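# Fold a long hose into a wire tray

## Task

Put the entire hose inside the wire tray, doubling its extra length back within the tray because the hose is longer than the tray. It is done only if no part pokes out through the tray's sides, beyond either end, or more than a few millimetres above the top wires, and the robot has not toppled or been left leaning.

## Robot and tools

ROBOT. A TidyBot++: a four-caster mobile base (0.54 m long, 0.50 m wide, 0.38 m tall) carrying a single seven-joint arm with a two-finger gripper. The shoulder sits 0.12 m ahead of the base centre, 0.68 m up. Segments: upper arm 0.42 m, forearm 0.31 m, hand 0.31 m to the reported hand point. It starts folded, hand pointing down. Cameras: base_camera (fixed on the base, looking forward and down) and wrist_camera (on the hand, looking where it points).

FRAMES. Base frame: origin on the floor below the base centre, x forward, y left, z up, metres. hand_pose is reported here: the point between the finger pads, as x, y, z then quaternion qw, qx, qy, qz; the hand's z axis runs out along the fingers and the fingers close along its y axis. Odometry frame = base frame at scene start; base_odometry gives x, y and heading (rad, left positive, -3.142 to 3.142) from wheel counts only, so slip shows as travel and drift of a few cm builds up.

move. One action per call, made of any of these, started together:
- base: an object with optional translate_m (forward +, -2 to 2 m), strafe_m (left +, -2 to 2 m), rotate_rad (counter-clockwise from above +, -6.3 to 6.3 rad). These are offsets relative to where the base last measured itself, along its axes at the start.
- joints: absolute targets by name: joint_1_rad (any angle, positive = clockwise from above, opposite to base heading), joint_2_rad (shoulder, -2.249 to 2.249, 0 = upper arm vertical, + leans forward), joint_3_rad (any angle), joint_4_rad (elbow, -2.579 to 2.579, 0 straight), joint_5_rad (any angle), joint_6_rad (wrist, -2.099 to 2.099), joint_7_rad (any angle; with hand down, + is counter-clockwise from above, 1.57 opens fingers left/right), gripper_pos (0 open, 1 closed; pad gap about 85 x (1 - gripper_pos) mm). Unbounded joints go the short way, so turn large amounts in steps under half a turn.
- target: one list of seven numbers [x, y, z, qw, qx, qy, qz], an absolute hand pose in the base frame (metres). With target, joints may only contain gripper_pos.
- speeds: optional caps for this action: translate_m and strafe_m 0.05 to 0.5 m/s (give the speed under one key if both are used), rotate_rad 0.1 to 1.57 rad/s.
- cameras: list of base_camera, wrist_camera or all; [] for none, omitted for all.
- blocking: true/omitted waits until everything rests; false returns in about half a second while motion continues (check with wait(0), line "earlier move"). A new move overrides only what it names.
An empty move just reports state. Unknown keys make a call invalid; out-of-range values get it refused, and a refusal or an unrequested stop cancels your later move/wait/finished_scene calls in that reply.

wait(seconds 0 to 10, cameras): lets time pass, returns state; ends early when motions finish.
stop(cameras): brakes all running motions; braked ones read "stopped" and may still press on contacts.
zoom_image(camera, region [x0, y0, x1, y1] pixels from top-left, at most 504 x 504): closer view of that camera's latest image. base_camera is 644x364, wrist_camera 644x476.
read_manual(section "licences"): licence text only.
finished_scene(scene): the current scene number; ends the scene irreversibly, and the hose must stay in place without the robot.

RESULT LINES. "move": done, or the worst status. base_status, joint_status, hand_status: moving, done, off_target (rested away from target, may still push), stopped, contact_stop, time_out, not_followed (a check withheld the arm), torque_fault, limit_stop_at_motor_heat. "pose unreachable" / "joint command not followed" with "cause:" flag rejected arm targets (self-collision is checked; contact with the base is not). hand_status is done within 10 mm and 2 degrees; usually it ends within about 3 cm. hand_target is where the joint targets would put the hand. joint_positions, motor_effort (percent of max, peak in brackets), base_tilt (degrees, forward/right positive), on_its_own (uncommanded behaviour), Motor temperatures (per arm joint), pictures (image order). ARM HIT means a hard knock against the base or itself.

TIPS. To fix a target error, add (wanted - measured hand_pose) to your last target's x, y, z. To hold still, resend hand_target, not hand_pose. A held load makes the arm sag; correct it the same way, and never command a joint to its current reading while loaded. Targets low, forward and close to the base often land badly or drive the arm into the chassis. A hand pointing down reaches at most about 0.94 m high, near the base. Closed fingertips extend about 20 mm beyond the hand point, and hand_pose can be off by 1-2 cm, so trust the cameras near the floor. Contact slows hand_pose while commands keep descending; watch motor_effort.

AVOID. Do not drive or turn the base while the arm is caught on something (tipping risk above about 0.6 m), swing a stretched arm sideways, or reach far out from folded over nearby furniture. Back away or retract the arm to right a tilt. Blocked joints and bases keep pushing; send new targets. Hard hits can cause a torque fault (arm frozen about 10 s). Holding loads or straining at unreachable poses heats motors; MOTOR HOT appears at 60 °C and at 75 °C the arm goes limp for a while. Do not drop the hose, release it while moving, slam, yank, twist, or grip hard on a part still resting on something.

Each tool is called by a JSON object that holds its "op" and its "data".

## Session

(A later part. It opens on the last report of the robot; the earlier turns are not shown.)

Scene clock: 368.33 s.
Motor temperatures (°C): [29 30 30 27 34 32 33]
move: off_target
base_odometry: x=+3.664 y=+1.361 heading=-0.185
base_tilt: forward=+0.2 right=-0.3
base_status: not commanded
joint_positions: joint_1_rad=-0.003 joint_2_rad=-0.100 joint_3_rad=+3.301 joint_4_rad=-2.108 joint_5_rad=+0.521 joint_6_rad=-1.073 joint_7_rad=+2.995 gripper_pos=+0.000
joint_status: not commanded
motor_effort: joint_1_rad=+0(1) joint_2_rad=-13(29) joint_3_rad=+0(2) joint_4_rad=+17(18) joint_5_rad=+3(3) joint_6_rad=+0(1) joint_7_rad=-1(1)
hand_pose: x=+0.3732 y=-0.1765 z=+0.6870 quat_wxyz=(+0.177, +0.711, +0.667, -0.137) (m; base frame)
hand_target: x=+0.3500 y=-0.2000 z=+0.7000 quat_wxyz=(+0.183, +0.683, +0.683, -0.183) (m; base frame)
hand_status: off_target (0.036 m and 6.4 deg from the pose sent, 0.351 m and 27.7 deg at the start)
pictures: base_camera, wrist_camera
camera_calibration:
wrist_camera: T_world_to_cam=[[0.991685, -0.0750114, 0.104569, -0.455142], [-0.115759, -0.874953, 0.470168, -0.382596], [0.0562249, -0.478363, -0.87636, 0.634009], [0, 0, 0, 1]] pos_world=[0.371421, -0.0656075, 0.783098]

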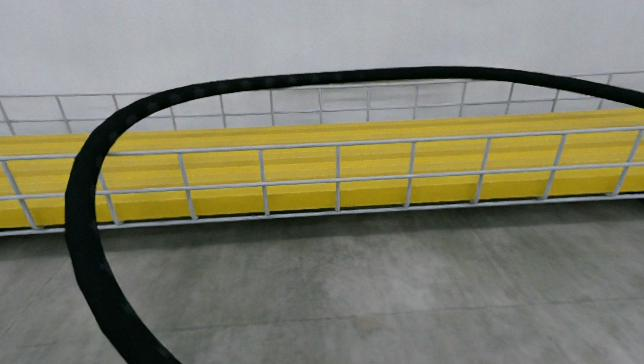

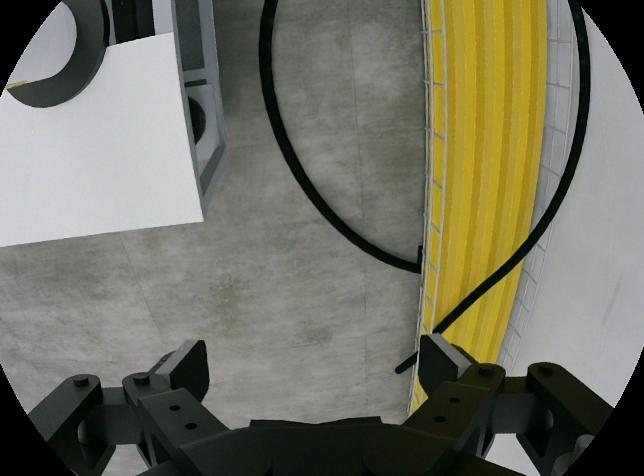

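{"op": "move", "data": {"base": {"strafe_m": -0.72}, "target": [0.40, 0.0, 0.60, 0, 0.707, 0.707, 0]}}

Scene clock: 373.03 s.
Motor temperatures (°C): [29 30 30 27 34 32 33]
move: off_target
base_odometry: x=+3.531 y=+0.653 heading=-0.186
base_tilt: forward=+0.2 right=-0.4
base_status: done
joint_positions: joint_1_rad=+0.072 joint_2_rad=+0.060 joint_3_rad=+3.070 joint_4_rad=-2.130 joint_5_rad=+0.085 joint_6_rad=-0.974 joint_7_rad=+3.082 gripper_pos=+0.000
joint_status: not commanded
motor_effort: joint_1_rad=+0(2) joint_2_rad=-16(19) joint_3_rad=+0(3) joint_4_rad=+15(18) joint_5_rad=+0(4) joint_6_rad=-1(1) joint_7_rad=-1(1)
hand_pose: x=+0.3926 y=-0.0204 z=+0.6089 quat_wxyz=(+0.016, +0.711, +0.703, -0.031) (m; base frame)
hand_target: x=+0.4000 y=+0.0000 z=+0.6000 quat_wxyz=(+0.000, +0.707, +0.707, +0.000) (m; base frame)
hand_status: off_target (0.023 m and 4.0 deg from the pose sent, 0.199 m and 26.2 deg at the start)
pictures: base_camera, wrist_camera
camera_calibration:
wrist_camera: T_world_to_cam=[[0.998722, -0.0504644, 0.00281121, -0.394789], [-0.0504566, -0.992232, 0.113706, -0.0179947], [-0.00294873, -0.113702, -0.99351, 0.741103], [0, 0, 0, 1]] pos_world=[0.395561, 0.0464875, 0.73945]

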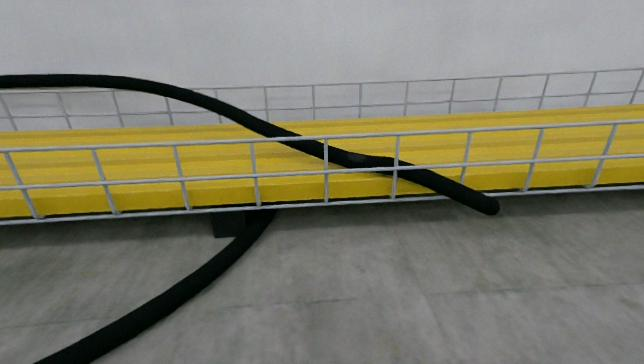

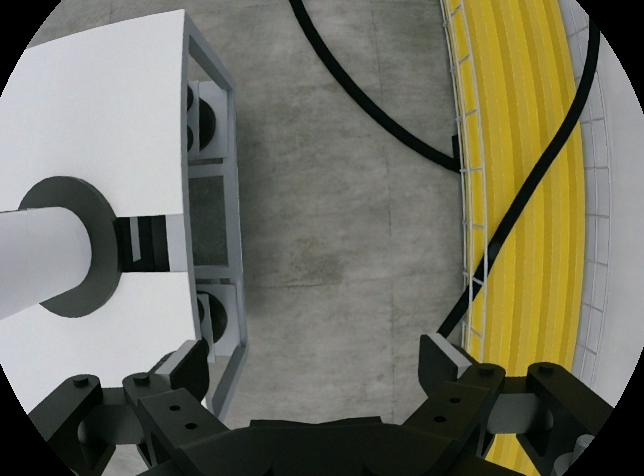

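{"op": "zoom_image", "data": {"camera": "base_camera", "region": [220, 80, 540, 250]}}

{"op": "zoom_image", "data": {"camera": "wrist_camera", "region": [400, 120, 600, 360]}}

Scaled by 1.575.

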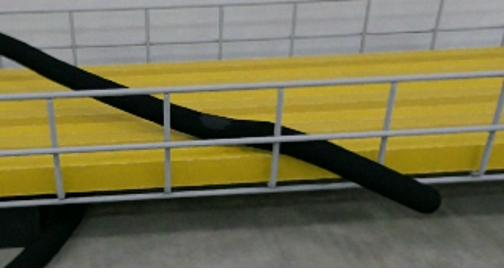

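Scaled by 2.100.

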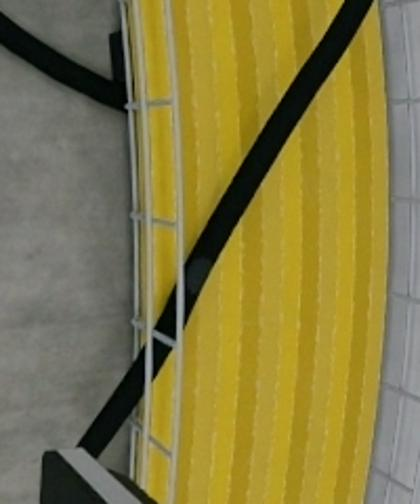

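{"op": "move", "data": {"target": [0.76, 0.02, 0.28, 0, 0.866, 0.5, 0]}}

Scene clock: 378.67 s.
Motor temperatures (°C): [29 30 30 27 34 32 33]
move: off_target
base_odometry: x=+3.531 y=+0.653 heading=-0.186
base_tilt: forward=+0.2 right=-0.4
base_status: not commanded
joint_positions: joint_1_rad=+0.052 joint_2_rad=+1.299 joint_3_rad=+3.003 joint_4_rad=-1.005 joint_5_rad=+0.122 joint_6_rad=-0.917 joint_7_rad=+2.536 gripper_pos=+0.000
joint_status: not commanded
motor_effort: joint_1_rad=+0(0) joint_2_rad=-50(52) joint_3_rad=-2(3) joint_4_rad=+13(16) joint_5_rad=+0(1) joint_6_rad=-1(1) joint_7_rad=+0(1)
hand_pose: x=+0.7350 y=+0.0164 z=+0.2781 quat_wxyz=(-0.034, +0.869, +0.494, -0.023) (m; base frame)
hand_target: x=+0.7600 y=+0.0200 z=+0.2800 quat_wxyz=(+0.000, +0.866, +0.500, +0.000) (m; base frame)
hand_status: off_target (0.025 m and 4.8 deg from the pose sent, 0.495 m and 29.6 deg at the start)
pictures: base_camera, wrist_camera
camera_calibration:
wrist_camera: T_world_to_cam=[[0.836702, -0.544256, -0.0609507, -0.589047], [-0.541593, -0.838813, 0.0554122, 0.448017], [-0.0812846, -0.013353, -0.996601, 0.474464], [0, 0, 0, 1]] pos_world=[0.774066, 0.0615455, 0.412123]

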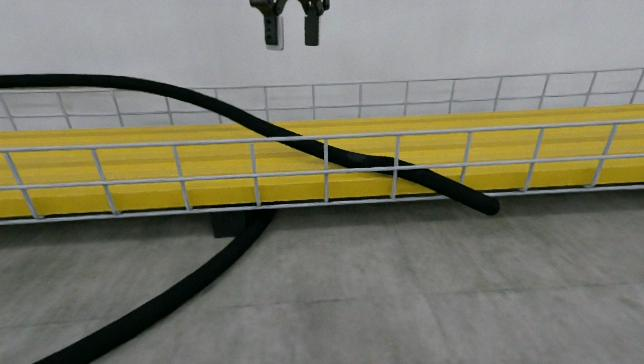

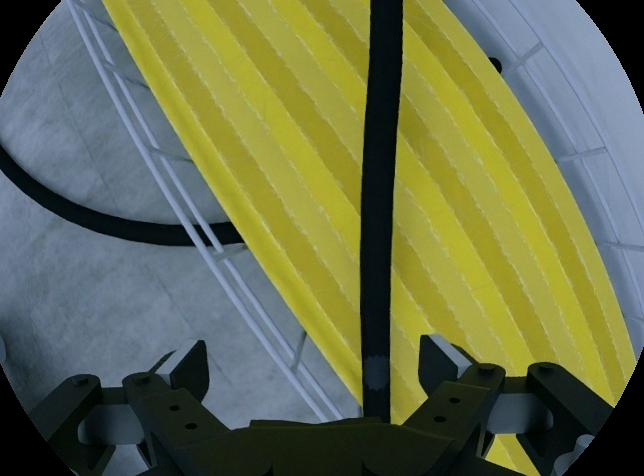

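{"op": "move", "data": {"target": [0.80, 0.03, 0.20, 0, 0.866, 0.5, 0]}}

Scene clock: 381.73 s.
Motor temperatures (°C): [29 30 30 27 34 32 33]
move: off_target
base_odometry: x=+3.531 y=+0.653 heading=-0.186
base_tilt: forward=+0.2 right=-0.4
base_status: not commanded
joint_positions: joint_1_rad=-0.001 joint_2_rad=+1.566 joint_3_rad=+3.026 joint_4_rad=-0.613 joint_5_rad=+0.123 joint_6_rad=-0.930 joint_7_rad=+2.534 gripper_pos=+0.000
joint_status: not commanded
motor_effort: joint_1_rad=+0(1) joint_2_rad=-54(56) joint_3_rad=+0(2) joint_4_rad=+16(16) joint_5_rad=+0(1) joint_6_rad=+0(1) joint_7_rad=+0(1)
hand_pose: x=+0.8091 y=+0.0284 z=+0.1962 quat_wxyz=(+0.001, +0.869, +0.494, +0.020) (m; base frame)
hand_target: x=+0.8000 y=+0.0300 z=+0.2000 quat_wxyz=(+0.000, +0.866, +0.500, +0.000) (m; base frame)
hand_status: off_target (0.010 m and 2.4 deg from the pose sent, 0.103 m and 4.8 deg at the start)
pictures: base_camera, wrist_camera
camera_calibration:
wrist_camera: T_world_to_cam=[[0.837108, -0.545477, 0.0412959, -0.669873], [-0.546326, -0.837483, 0.0122589, 0.515037], [0.0278977, -0.0328231, -0.999072, 0.311666], [0, 0, 0, 1]] pos_world=[0.833439, 0.0761642, 0.332726]

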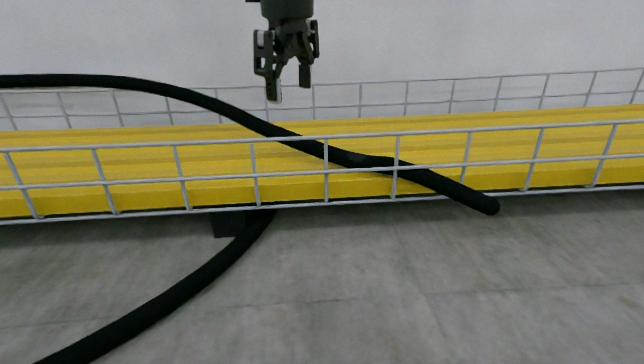

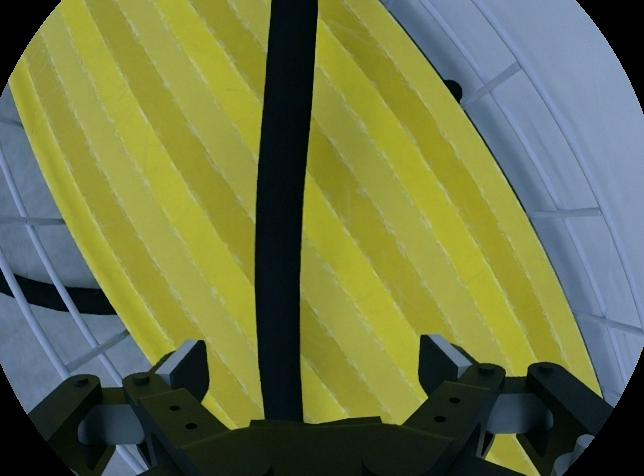

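{"op": "move", "data": {"target": [0.785, 0.035, 0.14, 0, 0.866, 0.5, 0]}}

{"op": "move", "data": {"joints": {"gripper_pos": 0.88}}}

Scene clock: 384.03 s.
Motor temperatures (°C): [29 30 30 27 34 32 33]
move: off_target
base_odometry: x=+3.531 y=+0.653 heading=-0.186
base_tilt: forward=+0.2 right=-0.4
base_status: not commanded
joint_positions: joint_1_rad=-0.011 joint_2_rad=+1.676 joint_3_rad=+3.029 joint_4_rad=-0.578 joint_5_rad=+0.123 joint_6_rad=-0.930 joint_7_rad=+2.534 gripper_pos=+0.000
joint_status: not commanded
motor_effort: joint_1_rad=+0(1) joint_2_rad=-52(57) joint_3_rad=-2(2) joint_4_rad=+14(17) joint_5_rad=+0(0) joint_6_rad=+0(1) joint_7_rad=+0(1)
hand_pose: x=+0.7692 y=+0.0324 z=+0.1308 quat_wxyz=(-0.016, +0.868, +0.497, -0.013) (m; base frame)
hand_target: x=+0.7850 y=+0.0350 z=+0.1400 quat_wxyz=(+0.000, +0.866, +0.500, +0.000) (m; base frame)
hand_status: off_target (0.018 m and 2.4 deg from the pose sent, 0.061 m and 2.4 deg at the start)
pictures: base_camera, wrist_camera
camera_calibration:
wrist_camera: T_world_to_cam=[[0.841518, -0.539879, -0.0194646, -0.627224], [-0.538203, -0.840934, 0.0562847, 0.485525], [-0.0467554, -0.0368887, -0.998225, 0.305059], [0, 0, 0, 1]] pos_world=[0.803395, 0.0809229, 0.264981]

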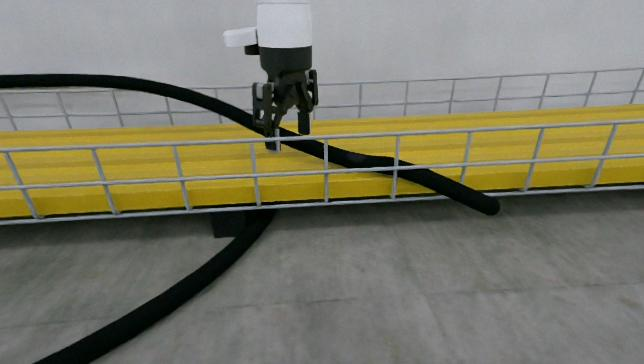

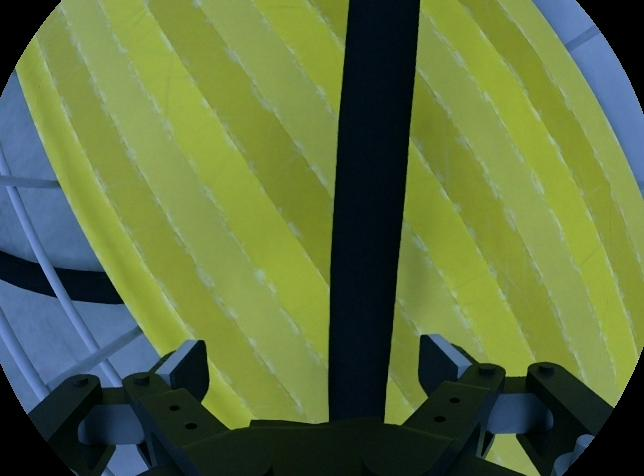

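Scene clock: 385.07 s.
Motor temperatures (°C): [29 30 30 27 34 32 33]
move: off_target
base_odometry: x=+3.531 y=+0.653 heading=-0.186
base_tilt: forward=+0.2 right=-0.4
base_status: not commanded
joint_positions: joint_1_rad=-0.012 joint_2_rad=+1.676 joint_3_rad=+3.034 joint_4_rad=-0.568 joint_5_rad=+0.123 joint_6_rad=-0.930 joint_7_rad=+2.534 gripper_pos=+0.772
joint_status: gripper_pos off_target (ended at +0.772, target +0.880)
motor_effort: joint_1_rad=-1(2) joint_2_rad=-49(52) joint_3_rad=+0(2) joint_4_rad=+12(15) joint_5_rad=+0(1) joint_6_rad=-2(2) joint_7_rad=+0(1)
hand_pose: x=+0.7741 y=+0.0300 z=+0.1329 quat_wxyz=(-0.011, +0.868, +0.497, -0.010) (m; base frame)
hand_target: x=+0.7850 y=+0.0350 z=+0.1400 quat_wxyz=(+0.000, +0.866, +0.500, +0.000) (m; base frame)
hand_status: not commanded
pictures: base_camera, wrist_camera
camera_calibration:
wrist_camera: T_world_to_cam=[[0.841377, -0.540375, -0.00887911, -0.63389], [-0.539169, -0.840403, 0.0549529, 0.486919], [-0.0371572, -0.0414488, -0.998449, 0.300012], [0, 0, 0, 1]] pos_world=[0.80702, 0.0791049, 0.267161]

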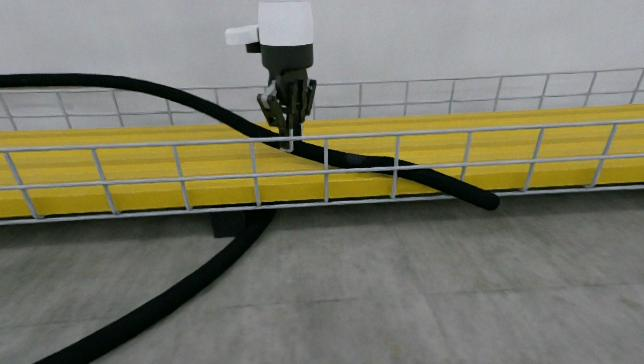

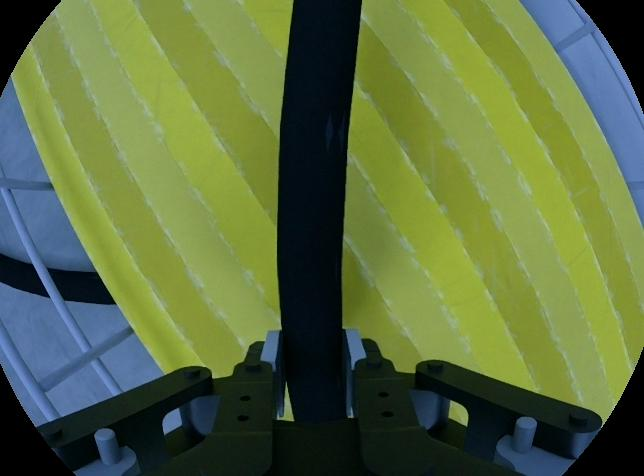

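{"op": "move", "data": {"base": {"translate_m": 0.07, "strafe_m": 0.14}, "speeds": {"strafe_m": 0.15}}}

Scene clock: 388.10 s.
Motor temperatures (°C): [29 30 30 27 34 32 33]
move: done
base_odometry: x=+3.626 y=+0.778 heading=-0.186
base_tilt: forward=+0.2 right=-0.4
base_status: done
joint_positions: joint_1_rad=-0.022 joint_2_rad=+1.676 joint_3_rad=+3.048 joint_4_rad=-0.571 joint_5_rad=+0.123 joint_6_rad=-0.930 joint_7_rad=+2.534 gripper_pos=+0.772
joint_status: not commanded
motor_effort: joint_1_rad=-1(6) joint_2_rad=-51(54) joint_3_rad=-1(4) joint_4_rad=+15(16) joint_5_rad=+0(2) joint_6_rad=+0(2) joint_7_rad=+0(1)
hand_pose: x=+0.7719 y=+0.0299 z=+0.1313 quat_wxyz=(-0.006, +0.865, +0.502, -0.016) (m; base frame)
hand_target: x=+0.7850 y=+0.0350 z=+0.1400 quat_wxyz=(+0.000, +0.866, +0.500, +0.000) (m; base frame)
hand_status: not commanded
pictures: base_camera, wrist_camera
camera_calibration:
wrist_camera: T_world_to_cam=[[0.847847, -0.530224, -0.00416939, -0.638041], [-0.528722, -0.845989, 0.0689628, 0.476001], [-0.040093, -0.0562655, -0.997611, 0.300975], [0, 0, 0, 1]] pos_world=[0.804701, 0.081322, 0.264769]

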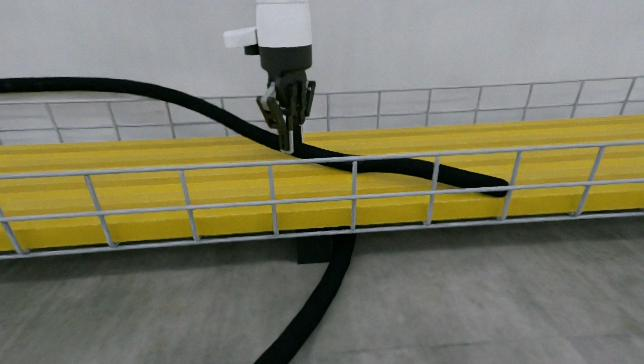

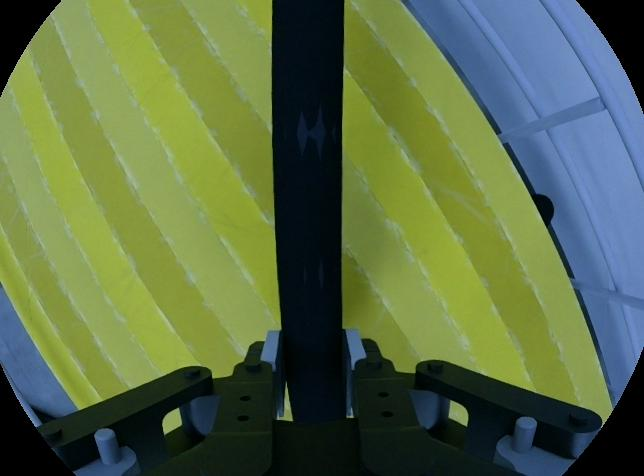

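{"op": "move", "data": {"base": {"translate_m": 0.03, "strafe_m": 0.10}, "speeds": {"strafe_m": 0.15}}}

{"op": "zoom_image", "data": {"camera": "base_camera", "region": [280, 80, 640, 250]}}

Scene clock: 390.40 s.
Motor temperatures (°C): [29 30 30 27 33 32 33]
move: done
base_odometry: x=+3.674 y=+0.871 heading=-0.187
base_tilt: forward=+0.2 right=-0.4
base_status: done
joint_positions: joint_1_rad=-0.022 joint_2_rad=+1.676 joint_3_rad=+3.048 joint_4_rad=-0.571 joint_5_rad=+0.123 joint_6_rad=-0.930 joint_7_rad=+2.534 gripper_pos=+0.772
joint_status: not commanded
motor_effort: joint_1_rad=+0(6) joint_2_rad=-52(55) joint_3_rad=-1(3) joint_4_rad=+15(16) joint_5_rad=+1(1) joint_6_rad=+0(1) joint_7_rad=-2(2)
hand_pose: x=+0.7719 y=+0.0300 z=+0.1313 quat_wxyz=(-0.006, +0.865, +0.502, -0.016) (m; base frame)
hand_target: x=+0.7850 y=+0.0350 z=+0.1400 quat_wxyz=(+0.000, +0.866, +0.500, +0.000) (m; base frame)
hand_status: not commanded
pictures: base_camera, wrist_camera
camera_calibration:
wrist_camera: T_world_to_cam=[[0.848048, -0.529903, -0.00415555, -0.638077], [-0.528393, -0.846175, 0.0691972, 0.4758], [-0.0401841, -0.0564868, -0.997594, 0.300997], [0, 0, 0, 1]] pos_world=[0.804625, 0.081494, 0.264697]

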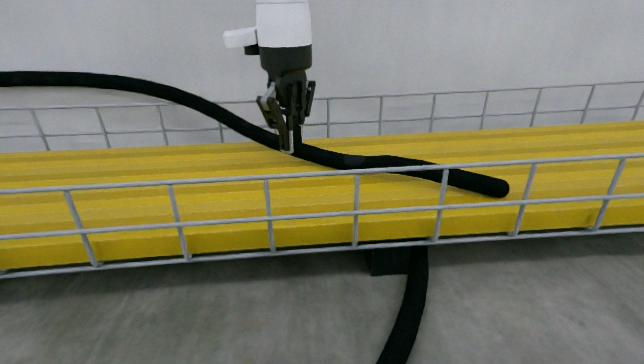

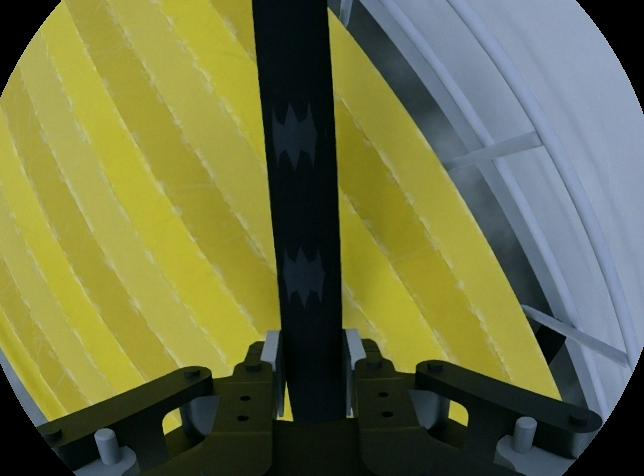

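Scaled by 1.400.

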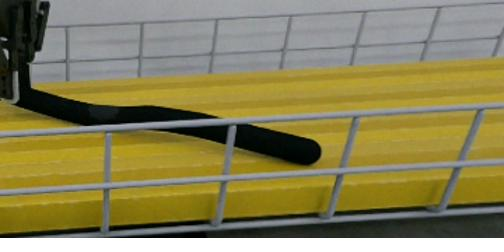

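{"op": "move", "data": {"base": {"translate_m": 0.05}, "target": [0.81, 0.02, 0.145, 0, 0.643, 0.766, 0]}}

Scene clock: 395.33 s.
Motor temperatures (°C): [29 31 30 27 33 32 33]
move: off_target
base_odometry: x=+3.723 y=+0.862 heading=-0.186
base_tilt: forward=+0.2 right=-0.3
base_status: done
joint_positions: joint_1_rad=-0.005 joint_2_rad=+1.762 joint_3_rad=+3.052 joint_4_rad=-0.344 joint_5_rad=+0.123 joint_6_rad=-1.110 joint_7_rad=+3.204 gripper_pos=+0.778
joint_status: not commanded
motor_effort: joint_1_rad=-6(6) joint_2_rad=-54(56) joint_3_rad=-1(4) joint_4_rad=+23(25) joint_5_rad=-2(2) joint_6_rad=+12(16) joint_7_rad=+2(2)
hand_pose: x=+0.7805 y=+0.0078 z=+0.1328 quat_wxyz=(-0.020, +0.666, +0.745, -0.032) (m; base frame)
hand_target: x=+0.8100 y=+0.0200 z=+0.1450 quat_wxyz=(+0.000, +0.643, +0.766, +0.000) (m; base frame)
hand_status: off_target (0.034 m and 5.5 deg from the pose sent, 0.042 m and 39.8 deg at the start)
pictures: base_camera, wrist_camera
camera_calibration:
wrist_camera: T_world_to_cam=[[0.995983, 0.0726984, -0.0522821, -0.77098], [0.0759236, -0.995146, 0.0626035, -0.00814725], [-0.0474772, -0.0663214, -0.996668, 0.307305], [0, 0, 0, 1]] pos_world=[0.783092, 0.0683223, 0.266483]

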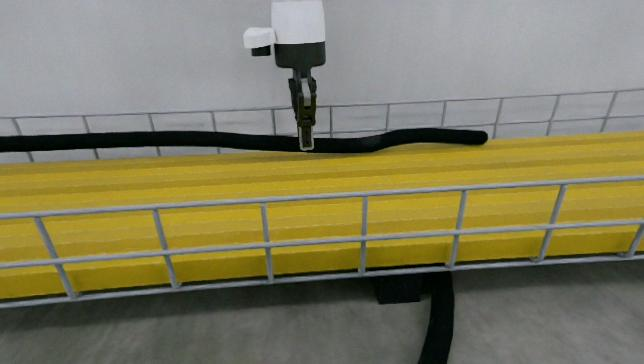

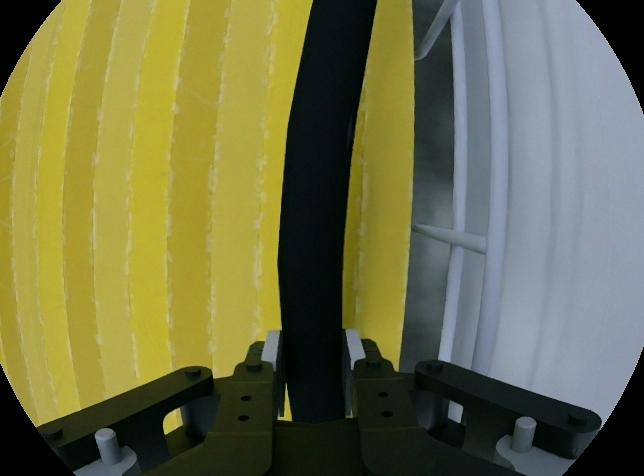

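{"op": "move", "data": {"joints": {"gripper_pos": 0}}}

{"op": "move", "data": {"target": [0.81, 0.03, 0.32, 0, 0.66, 0.75, 0]}}

{"op": "move", "data": {"target": [0.40, 0.0, 0.5, 0, 0.85, 0.527, 0]}}

Scene clock: 399.00 s.
Motor temperatures (°C): [29 31 30 27 33 32 33]
move: done
base_odometry: x=+3.723 y=+0.862 heading=-0.186
base_tilt: forward=+0.2 right=-0.3
base_status: not commanded
joint_positions: joint_1_rad=-0.002 joint_2_rad=+1.786 joint_3_rad=+3.054 joint_4_rad=-0.347 joint_5_rad=+0.123 joint_6_rad=-1.166 joint_7_rad=+3.216 gripper_pos=+0.001
joint_status: all done
motor_effort: joint_1_rad=-2(6) joint_2_rad=-57(59) joint_3_rad=-1(3) joint_4_rad=+24(29) joint_5_rad=+0(2) joint_6_rad=+10(20) joint_7_rad=+0(2)
hand_pose: x=+0.7478 y=+0.0043 z=+0.1181 quat_wxyz=(-0.050, +0.661, +0.747, -0.061) (m; base frame)
hand_target: x=+0.8100 y=+0.0200 z=+0.1450 quat_wxyz=(+0.000, +0.643, +0.766, +0.000) (m; base frame)
hand_status: not commanded
pictures: base_camera, wrist_camera
camera_calibration:
wrist_camera: T_world_to_cam=[[0.987327, 0.0805928, -0.136709, -0.722434], [0.0892961, -0.99427, 0.0587629, -0.0178068], [-0.13119, -0.0702258, -0.988867, 0.35249], [0, 0, 0, 1]] pos_world=[0.761112, 0.0652721, 0.250849]

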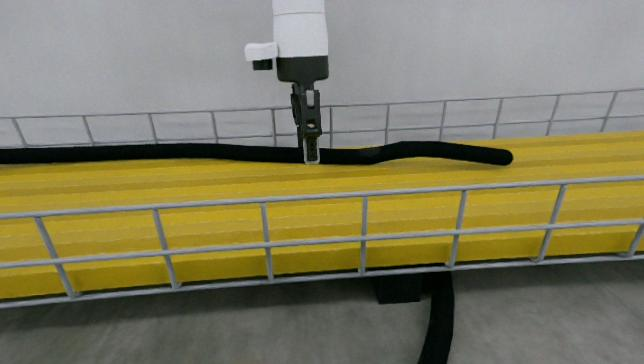

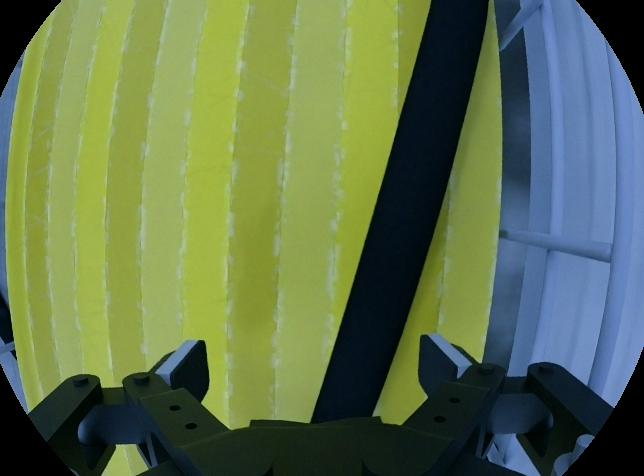

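Scene clock: 400.73 s.
Motor temperatures (°C): [29 31 30 27 33 32 33]
move: off_target
base_odometry: x=+3.723 y=+0.862 heading=-0.186
base_tilt: forward=+0.2 right=-0.4
base_status: not commanded
joint_positions: joint_1_rad=+0.000 joint_2_rad=+1.397 joint_3_rad=+2.968 joint_4_rad=-0.663 joint_5_rad=+0.133 joint_6_rad=-1.141 joint_7_rad=+3.200 gripper_pos=+0.000
joint_status: not commanded
motor_effort: joint_1_rad=+0(4) joint_2_rad=-53(63) joint_3_rad=-2(3) joint_4_rad=+16(24) joint_5_rad=+0(1) joint_6_rad=+0(10) joint_7_rad=-1(1)
hand_pose: x=+0.7935 y=+0.0496 z=+0.3017 quat_wxyz=(-0.036, +0.651, +0.758, +0.001) (m; base frame)
hand_target: x=+0.8100 y=+0.0300 z=+0.3200 quat_wxyz=(+0.000, +0.661, +0.751, +0.000) (m; base frame)
hand_status: off_target (0.031 m and 4.4 deg from the pose sent, 0.213 m and 9.1 deg at the start)
pictures: base_camera, wrist_camera
camera_calibration:
wrist_camera: T_world_to_cam=[[0.993304, 0.112302, -0.0271096, -0.785516], [0.112154, -0.993667, -0.00692515, 0.0140492], [-0.0277156, 0.00383832, -0.999608, 0.460761], [0, 0, 0, 1]] pos_world=[0.79145, 0.100407, 0.439383]

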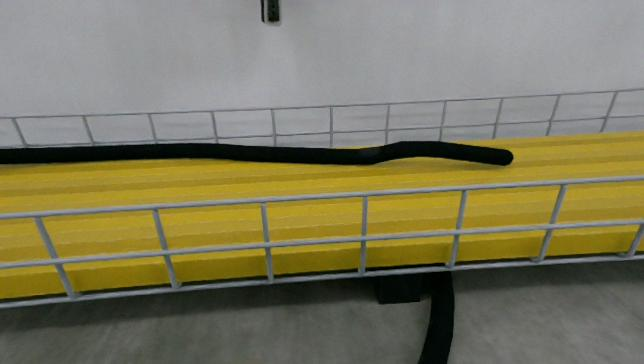

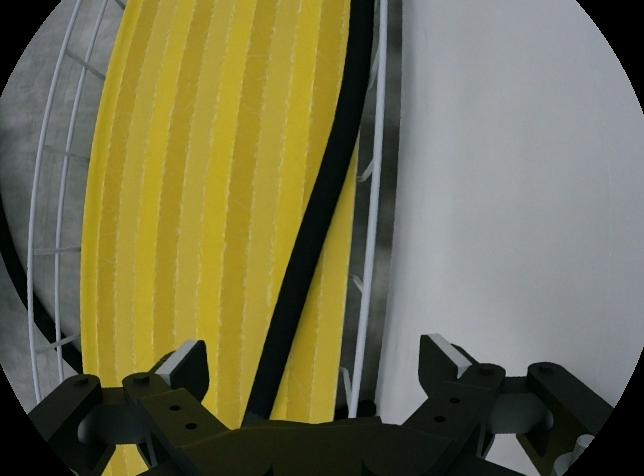

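Scene clock: 403.57 s.
Motor temperatures (°C): [29 31 30 27 33 32 33]
move: off_target
base_odometry: x=+3.723 y=+0.862 heading=-0.186
base_tilt: forward=+0.2 right=-0.4
base_status: not commanded
joint_positions: joint_1_rad=+0.219 joint_2_rad=+0.353 joint_3_rad=+2.876 joint_4_rad=-2.299 joint_5_rad=+0.133 joint_6_rad=-0.587 joint_7_rad=+2.553 gripper_pos=+0.000
joint_status: not commanded
motor_effort: joint_1_rad=+0(1) joint_2_rad=-21(55) joint_3_rad=+0(4) joint_4_rad=+9(16) joint_5_rad=+0(1) joint_6_rad=-1(1) joint_7_rad=-1(1)
hand_pose: x=+0.3826 y=+0.0039 z=+0.4930 quat_wxyz=(-0.028, +0.844, +0.535, -0.031) (m; base frame)
hand_target: x=+0.4000 y=+0.0000 z=+0.5000 quat_wxyz=(+0.000, +0.850, +0.527, +0.000) (m; base frame)
hand_status: off_target (0.019 m and 4.9 deg from the pose sent, 0.443 m and 35.4 deg at the start)
pictures: base_camera, wrist_camera
camera_calibration:
wrist_camera: T_world_to_cam=[[0.884896, -0.462077, -0.0586866, -0.307804], [-0.457921, -0.886076, 0.0719641, 0.194772], [-0.0852537, -0.0368069, -0.995679, 0.660971], [0, 0, 0, 1]] pos_world=[0.417915, 0.0546821, 0.626034]

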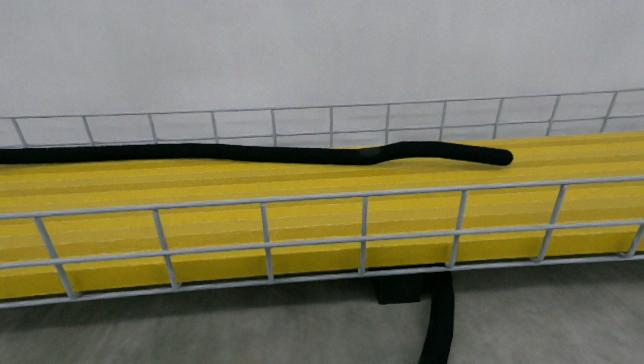

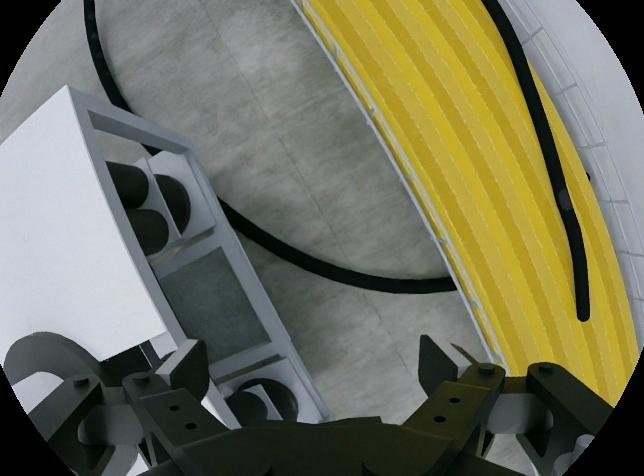

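{"op": "move", "data": {"base": {"translate_m": -0.2}, "target": [0.60, -0.08, 0.30, 0, 0.98, -0.19, 0]}}

Scene clock: 408.40 s.
Motor temperatures (°C): [29 31 30 27 33 32 33]
move: off_target
base_odometry: x=+3.526 y=+0.899 heading=-0.186
base_tilt: forward=+0.2 right=-0.4
base_status: done
joint_positions: joint_1_rad=+0.145 joint_2_rad=+1.022 joint_3_rad=+3.185 joint_4_rad=-1.710 joint_5_rad=-0.051 joint_6_rad=-0.474 joint_7_rad=+1.523 gripper_pos=+0.000
joint_status: not commanded
motor_effort: joint_1_rad=+0(2) joint_2_rad=-40(42) joint_3_rad=+1(2) joint_4_rad=+9(11) joint_5_rad=+0(1) joint_6_rad=+0(1) joint_7_rad=-1(1)
hand_pose: x=+0.5766 y=-0.0828 z=+0.3022 quat_wxyz=(+0.006, +0.991, -0.131, -0.032) (m; base frame)
hand_target: x=+0.6000 y=-0.0800 z=+0.3000 quat_wxyz=(+0.000, +0.982, -0.190, +0.000) (m; base frame)
hand_status: off_target (0.024 m and 7.8 deg from the pose sent, 0.303 m and 86.8 deg at the start)
pictures: base_camera, wrist_camera
camera_calibration:
wrist_camera: T_world_to_cam=[[-0.295667, -0.954348, 0.042442, 0.0786524], [-0.948375, 0.298573, 0.106958, 0.590886], [-0.114747, -0.00862694, -0.993357, 0.502984], [0, 0, 0, 1]] pos_world=[0.641352, -0.0970214, 0.433104]

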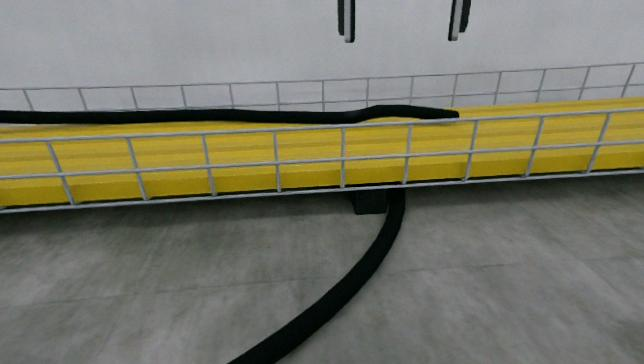

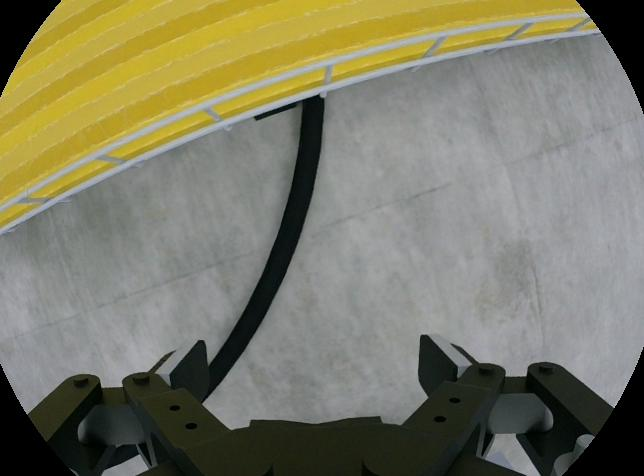

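{"op": "move", "data": {"target": [0.60, -0.038, 0.12, 0, 0.927, -0.375, 0]}}

{"op": "move", "data": {"target": [0.60, -0.038, 0.045, 0, 0.927, -0.375, 0]}}

Scene clock: 411.57 s.
Motor temperatures (°C): [29 31 30 27 33 32 33]
move: off_target
base_odometry: x=+3.526 y=+0.899 heading=-0.186
base_tilt: forward=+0.2 right=-0.3
base_status: not commanded
joint_positions: joint_1_rad=+0.045 joint_2_rad=+1.437 joint_3_rad=+3.201 joint_4_rad=-1.511 joint_5_rad=-0.277 joint_6_rad=-0.278 joint_7_rad=+1.248 gripper_pos=+0.000
joint_status: not commanded
motor_effort: joint_1_rad=+0(1) joint_2_rad=-42(46) joint_3_rad=+1(2) joint_4_rad=+4(8) joint_5_rad=+0(1) joint_6_rad=-1(1) joint_7_rad=+0(1)
hand_pose: x=+0.5726 y=-0.0326 z=+0.1190 quat_wxyz=(+0.002, +0.947, -0.318, -0.038) (m; base frame)
hand_target: x=+0.6000 y=-0.0380 z=+0.1200 quat_wxyz=(+0.000, +0.927, -0.375, +0.000) (m; base frame)
hand_status: off_target (0.028 m and 8.2 deg from the pose sent, 0.189 m and 29.2 deg at the start)
pictures: base_camera, wrist_camera
camera_calibration:
wrist_camera: T_world_to_cam=[[-0.631901, -0.773361, 0.0511243, 0.330564], [-0.765387, 0.633047, 0.115908, 0.496751], [-0.122003, 0.0341125, -0.991943, 0.326361], [0, 0, 0, 1]] pos_world=[0.628907, -0.0699541, 0.249255]

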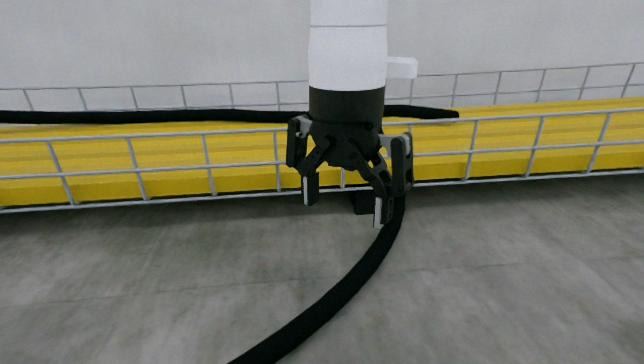

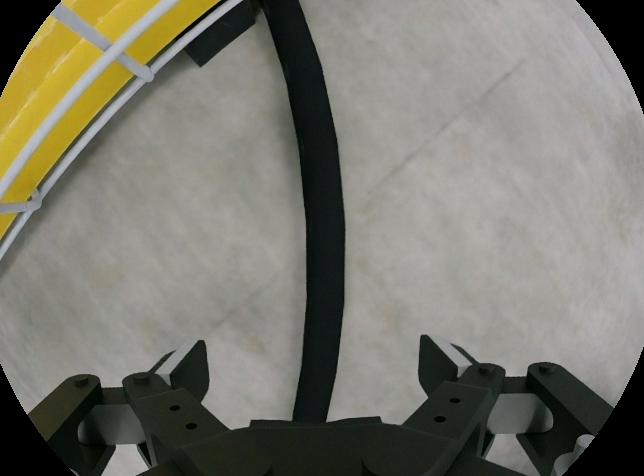

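Scene clock: 413.00 s.
Motor temperatures (°C): [29 31 30 27 33 32 33]
move: off_target
base_odometry: x=+3.526 y=+0.899 heading=-0.186
base_tilt: forward=+0.2 right=-0.3
base_status: not commanded
joint_positions: joint_1_rad=+0.045 joint_2_rad=+1.615 joint_3_rad=+3.201 joint_4_rad=-1.344 joint_5_rad=-0.278 joint_6_rad=-0.262 joint_7_rad=+1.238 gripper_pos=+0.000
joint_status: not commanded
motor_effort: joint_1_rad=+0(0) joint_2_rad=-41(45) joint_3_rad=+1(2) joint_4_rad=+4(5) joint_5_rad=+0(1) joint_6_rad=+0(1) joint_7_rad=-1(1)
hand_pose: x=+0.5737 y=-0.0339 z=+0.0434 quat_wxyz=(+0.004, +0.947, -0.318, -0.035) (m; base frame)
hand_target: x=+0.6000 y=-0.0380 z=+0.0450 quat_wxyz=(+0.000, +0.927, -0.375, +0.000) (m; base frame)
hand_status: off_target (0.027 m and 8.0 deg from the pose sent, 0.079 m and 8.2 deg at the start)
pictures: base_camera, wrist_camera
camera_calibration:
wrist_camera: T_world_to_cam=[[-0.632671, -0.772593, 0.0531731, 0.334489], [-0.76532, 0.634256, 0.109562, 0.507414], [-0.118372, 0.0286221, -0.992557, 0.249238], [0, 0, 0, 1]] pos_world=[0.629459, -0.0705403, 0.174004]

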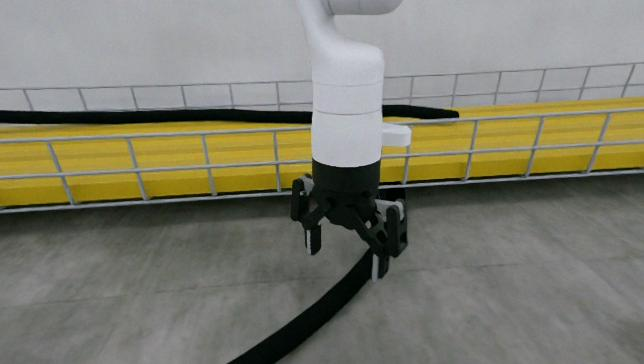

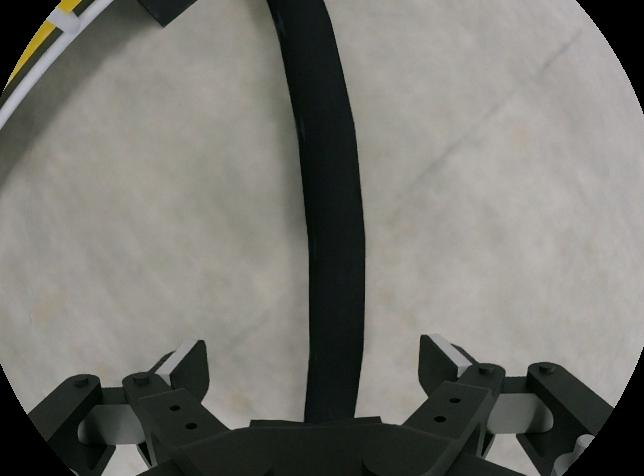

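Grasp, then back straight away. Keep low.

{"op": "move", "data": {"joints": {"gripper_pos": 0.88}, "cameras": []}}

{"op": "move", "data": {"base": {"translate_m": -0.35}, "speeds": {"translate_m": 0.15}}}

Scene clock: 414.80 s.
Motor temperatures (°C): [29 31 30 27 33 32 33]
move: done
base_odometry: x=+3.526 y=+0.899 heading=-0.186
base_tilt: forward=+0.2 right=-0.4
base_status: not commanded
joint_positions: joint_1_rad=+0.045 joint_2_rad=+1.614 joint_3_rad=+3.208 joint_4_rad=-1.349 joint_5_rad=-0.278 joint_6_rad=-0.262 joint_7_rad=+1.237 gripper_pos=+0.880
joint_status: all done
motor_effort: joint_1_rad=-1(2) joint_2_rad=-40(43) joint_3_rad=+0(1) joint_4_rad=+6(8) joint_5_rad=+0(1) joint_6_rad=+2(4) joint_7_rad=-1(1)
hand_pose: x=+0.5716 y=-0.0377 z=+0.0439 quat_wxyz=(+0.008, +0.947, -0.319, -0.036) (m; base frame)
hand_target: x=+0.6000 y=-0.0380 z=+0.0450 quat_wxyz=(+0.000, +0.927, -0.375, +0.000) (m; base frame)
hand_status: not commanded
pictures: none
No camera images: "cameras" was empty.

Scene clock: 417.80 s.
Motor temperatures (°C): [29 31 30 27 33 32 33]
move: done
base_odometry: x=+3.182 y=+0.964 heading=-0.186
base_tilt: forward=+0.2 right=-0.4
base_status: done
joint_positions: joint_1_rad=+0.044 joint_2_rad=+1.614 joint_3_rad=+3.208 joint_4_rad=-1.331 joint_5_rad=-0.280 joint_6_rad=-0.249 joint_7_rad=+1.237 gripper_pos=+0.880
joint_status: not commanded
motor_effort: joint_1_rad=+1(2) joint_2_rad=-40(42) joint_3_rad=+3(3) joint_4_rad=+4(5) joint_5_rad=+1(1) joint_6_rad=+0(2) joint_7_rad=-1(1)
hand_pose: x=+0.5861 y=-0.0390 z=+0.0444 quat_wxyz=(+0.005, +0.948, -0.319, -0.021) (m; base frame)
hand_target: x=+0.6000 y=-0.0380 z=+0.0450 quat_wxyz=(+0.000, +0.927, -0.375, +0.000) (m; base frame)
hand_status: not commanded
pictures: base_camera, wrist_camera
camera_calibration:
wrist_camera: T_world_to_cam=[[-0.634211, -0.771843, 0.0451018, 0.339692], [-0.767627, 0.635566, 0.0824902, 0.522665], [-0.0923347, 0.0176948, -0.995571, 0.2363], [0, 0, 0, 1]] pos_world=[0.638467, -0.0741802, 0.176818]

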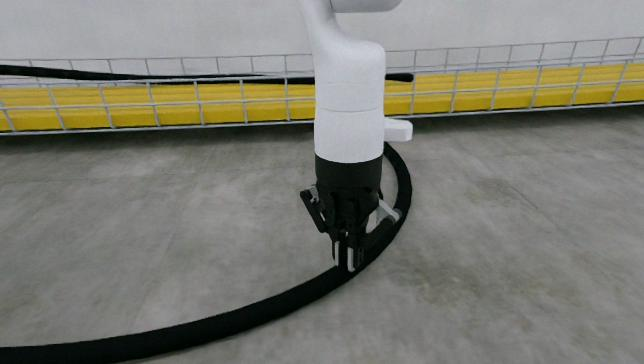

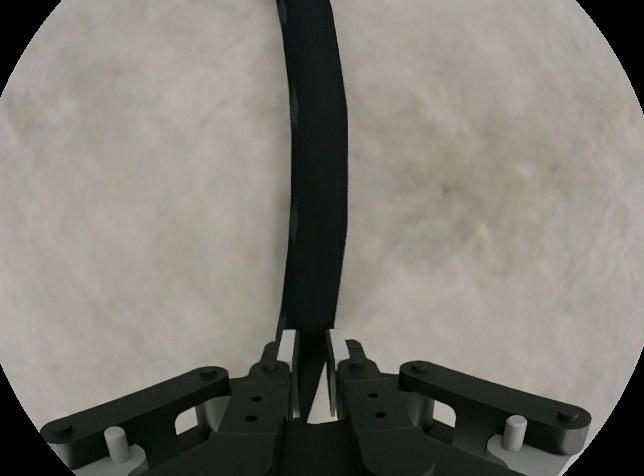

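{"op": "move", "data": {"joints": {"gripper_pos": 0.3}, "cameras": []}}

{"op": "move", "data": {"target": [0.615, -0.038, 0.027, 0, 0.927, -0.375, 0]}}

{"op": "move", "data": {"joints": {"gripper_pos": 0.88}}}

Scene clock: 419.80 s.
Motor temperatures (°C): [29 31 30 27 33 32 33]
move: done
base_odometry: x=+3.182 y=+0.964 heading=-0.186
base_tilt: forward=+0.2 right=-0.4
base_status: not commanded
joint_positions: joint_1_rad=+0.044 joint_2_rad=+1.614 joint_3_rad=+3.208 joint_4_rad=-1.331 joint_5_rad=-0.280 joint_6_rad=-0.249 joint_7_rad=+1.237 gripper_pos=+0.300
joint_status: all done
motor_effort: joint_1_rad=+0(1) joint_2_rad=-42(43) joint_3_rad=+2(2) joint_4_rad=+4(5) joint_5_rad=+0(1) joint_6_rad=+0(1) joint_7_rad=-1(1)
hand_pose: x=+0.5861 y=-0.0392 z=+0.0444 quat_wxyz=(+0.005, +0.948, -0.319, -0.021) (m; base frame)
hand_target: x=+0.6000 y=-0.0380 z=+0.0450 quat_wxyz=(+0.000, +0.927, -0.375, +0.000) (m; base frame)
hand_status: not commanded
pictures: none
No camera images: "cameras" was empty.

Scene clock: 420.73 s.
Motor temperatures (°C): [29 31 30 27 33 32 33]
move: off_target
base_odometry: x=+3.182 y=+0.964 heading=-0.186
base_tilt: forward=+0.2 right=-0.4
base_status: not commanded
joint_positions: joint_1_rad=+0.041 joint_2_rad=+1.650 joint_3_rad=+3.214 joint_4_rad=-1.236 joint_5_rad=-0.280 joint_6_rad=-0.249 joint_7_rad=+1.211 gripper_pos=+0.300
joint_status: not commanded
motor_effort: joint_1_rad=+0(0) joint_2_rad=-44(44) joint_3_rad=+1(2) joint_4_rad=+6(6) joint_5_rad=+0(1) joint_6_rad=+0(1) joint_7_rad=-1(1)
hand_pose: x=+0.6211 y=-0.0423 z=+0.0328 quat_wxyz=(+0.000, +0.945, -0.327, +0.008) (m; base frame)
hand_target: x=+0.6150 y=-0.0380 z=+0.0270 quat_wxyz=(+0.000, +0.927, -0.375, +0.000) (m; base frame)
hand_status: off_target (0.010 m and 6.0 deg from the pose sent, 0.034 m and 7.3 deg at the start)
pictures: base_camera, wrist_camera
camera_calibration:
wrist_camera: T_world_to_cam=[[-0.648166, -0.761357, 0.0147001, 0.369947], [-0.760726, 0.648257, 0.0325463, 0.550524], [-0.0343088, 0.00991264, -0.999362, 0.191865], [0, 0, 0, 1]] pos_world=[0.665168, -0.077121, 0.168386]

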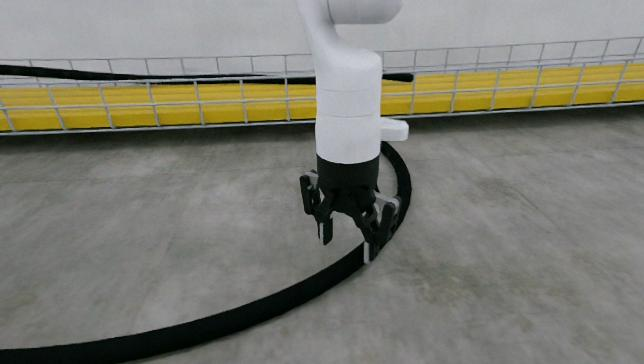

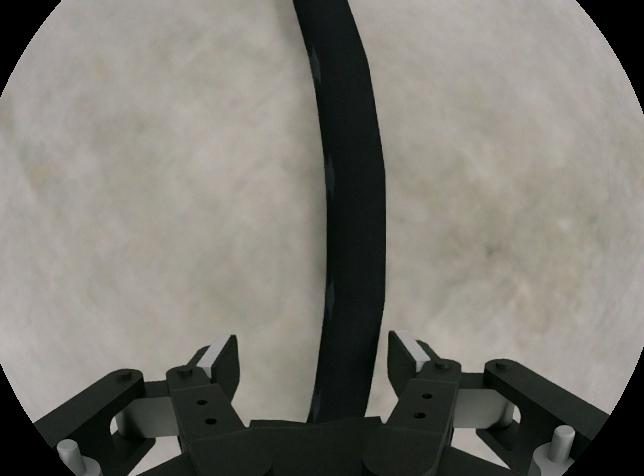

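Scene clock: 421.60 s.
Motor temperatures (°C): [29 31 30 27 33 32 33]
move: off_target
base_odometry: x=+3.182 y=+0.964 heading=-0.186
base_tilt: forward=+0.2 right=-0.4
base_status: not commanded
joint_positions: joint_1_rad=+0.041 joint_2_rad=+1.649 joint_3_rad=+3.222 joint_4_rad=-1.236 joint_5_rad=-0.280 joint_6_rad=-0.250 joint_7_rad=+1.209 gripper_pos=+0.789
joint_status: gripper_pos off_target (ended at +0.789, target +0.880)
motor_effort: joint_1_rad=+0(2) joint_2_rad=-38(46) joint_3_rad=+1(3) joint_4_rad=+7(9) joint_5_rad=+1(1) joint_6_rad=+2(4) joint_7_rad=-1(1)
hand_pose: x=+0.6219 y=-0.0464 z=+0.0335 quat_wxyz=(+0.003, +0.945, -0.327, +0.009) (m; base frame)
hand_target: x=+0.6150 y=-0.0380 z=+0.0270 quat_wxyz=(+0.000, +0.927, -0.375, +0.000) (m; base frame)
hand_status: not commanded
pictures: base_camera, wrist_camera
camera_calibration:
wrist_camera: T_world_to_cam=[[-0.649284, -0.760293, 0.0196065, 0.367871], [-0.759811, 0.649574, 0.0272144, 0.5534], [-0.0334268, 0.00277267, -0.999437, 0.191756], [0, 0, 0, 1]] pos_world=[0.665742, -0.0803162, 0.169375]

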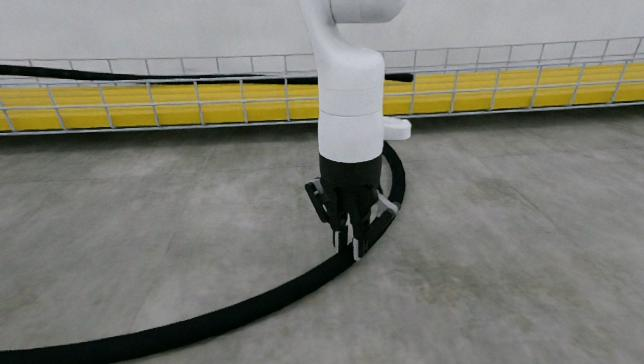

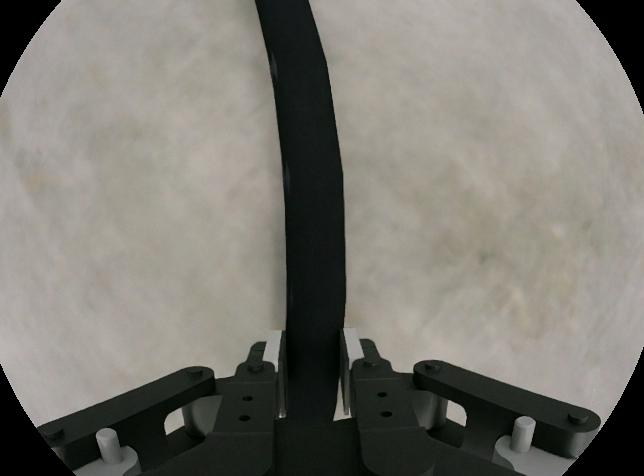

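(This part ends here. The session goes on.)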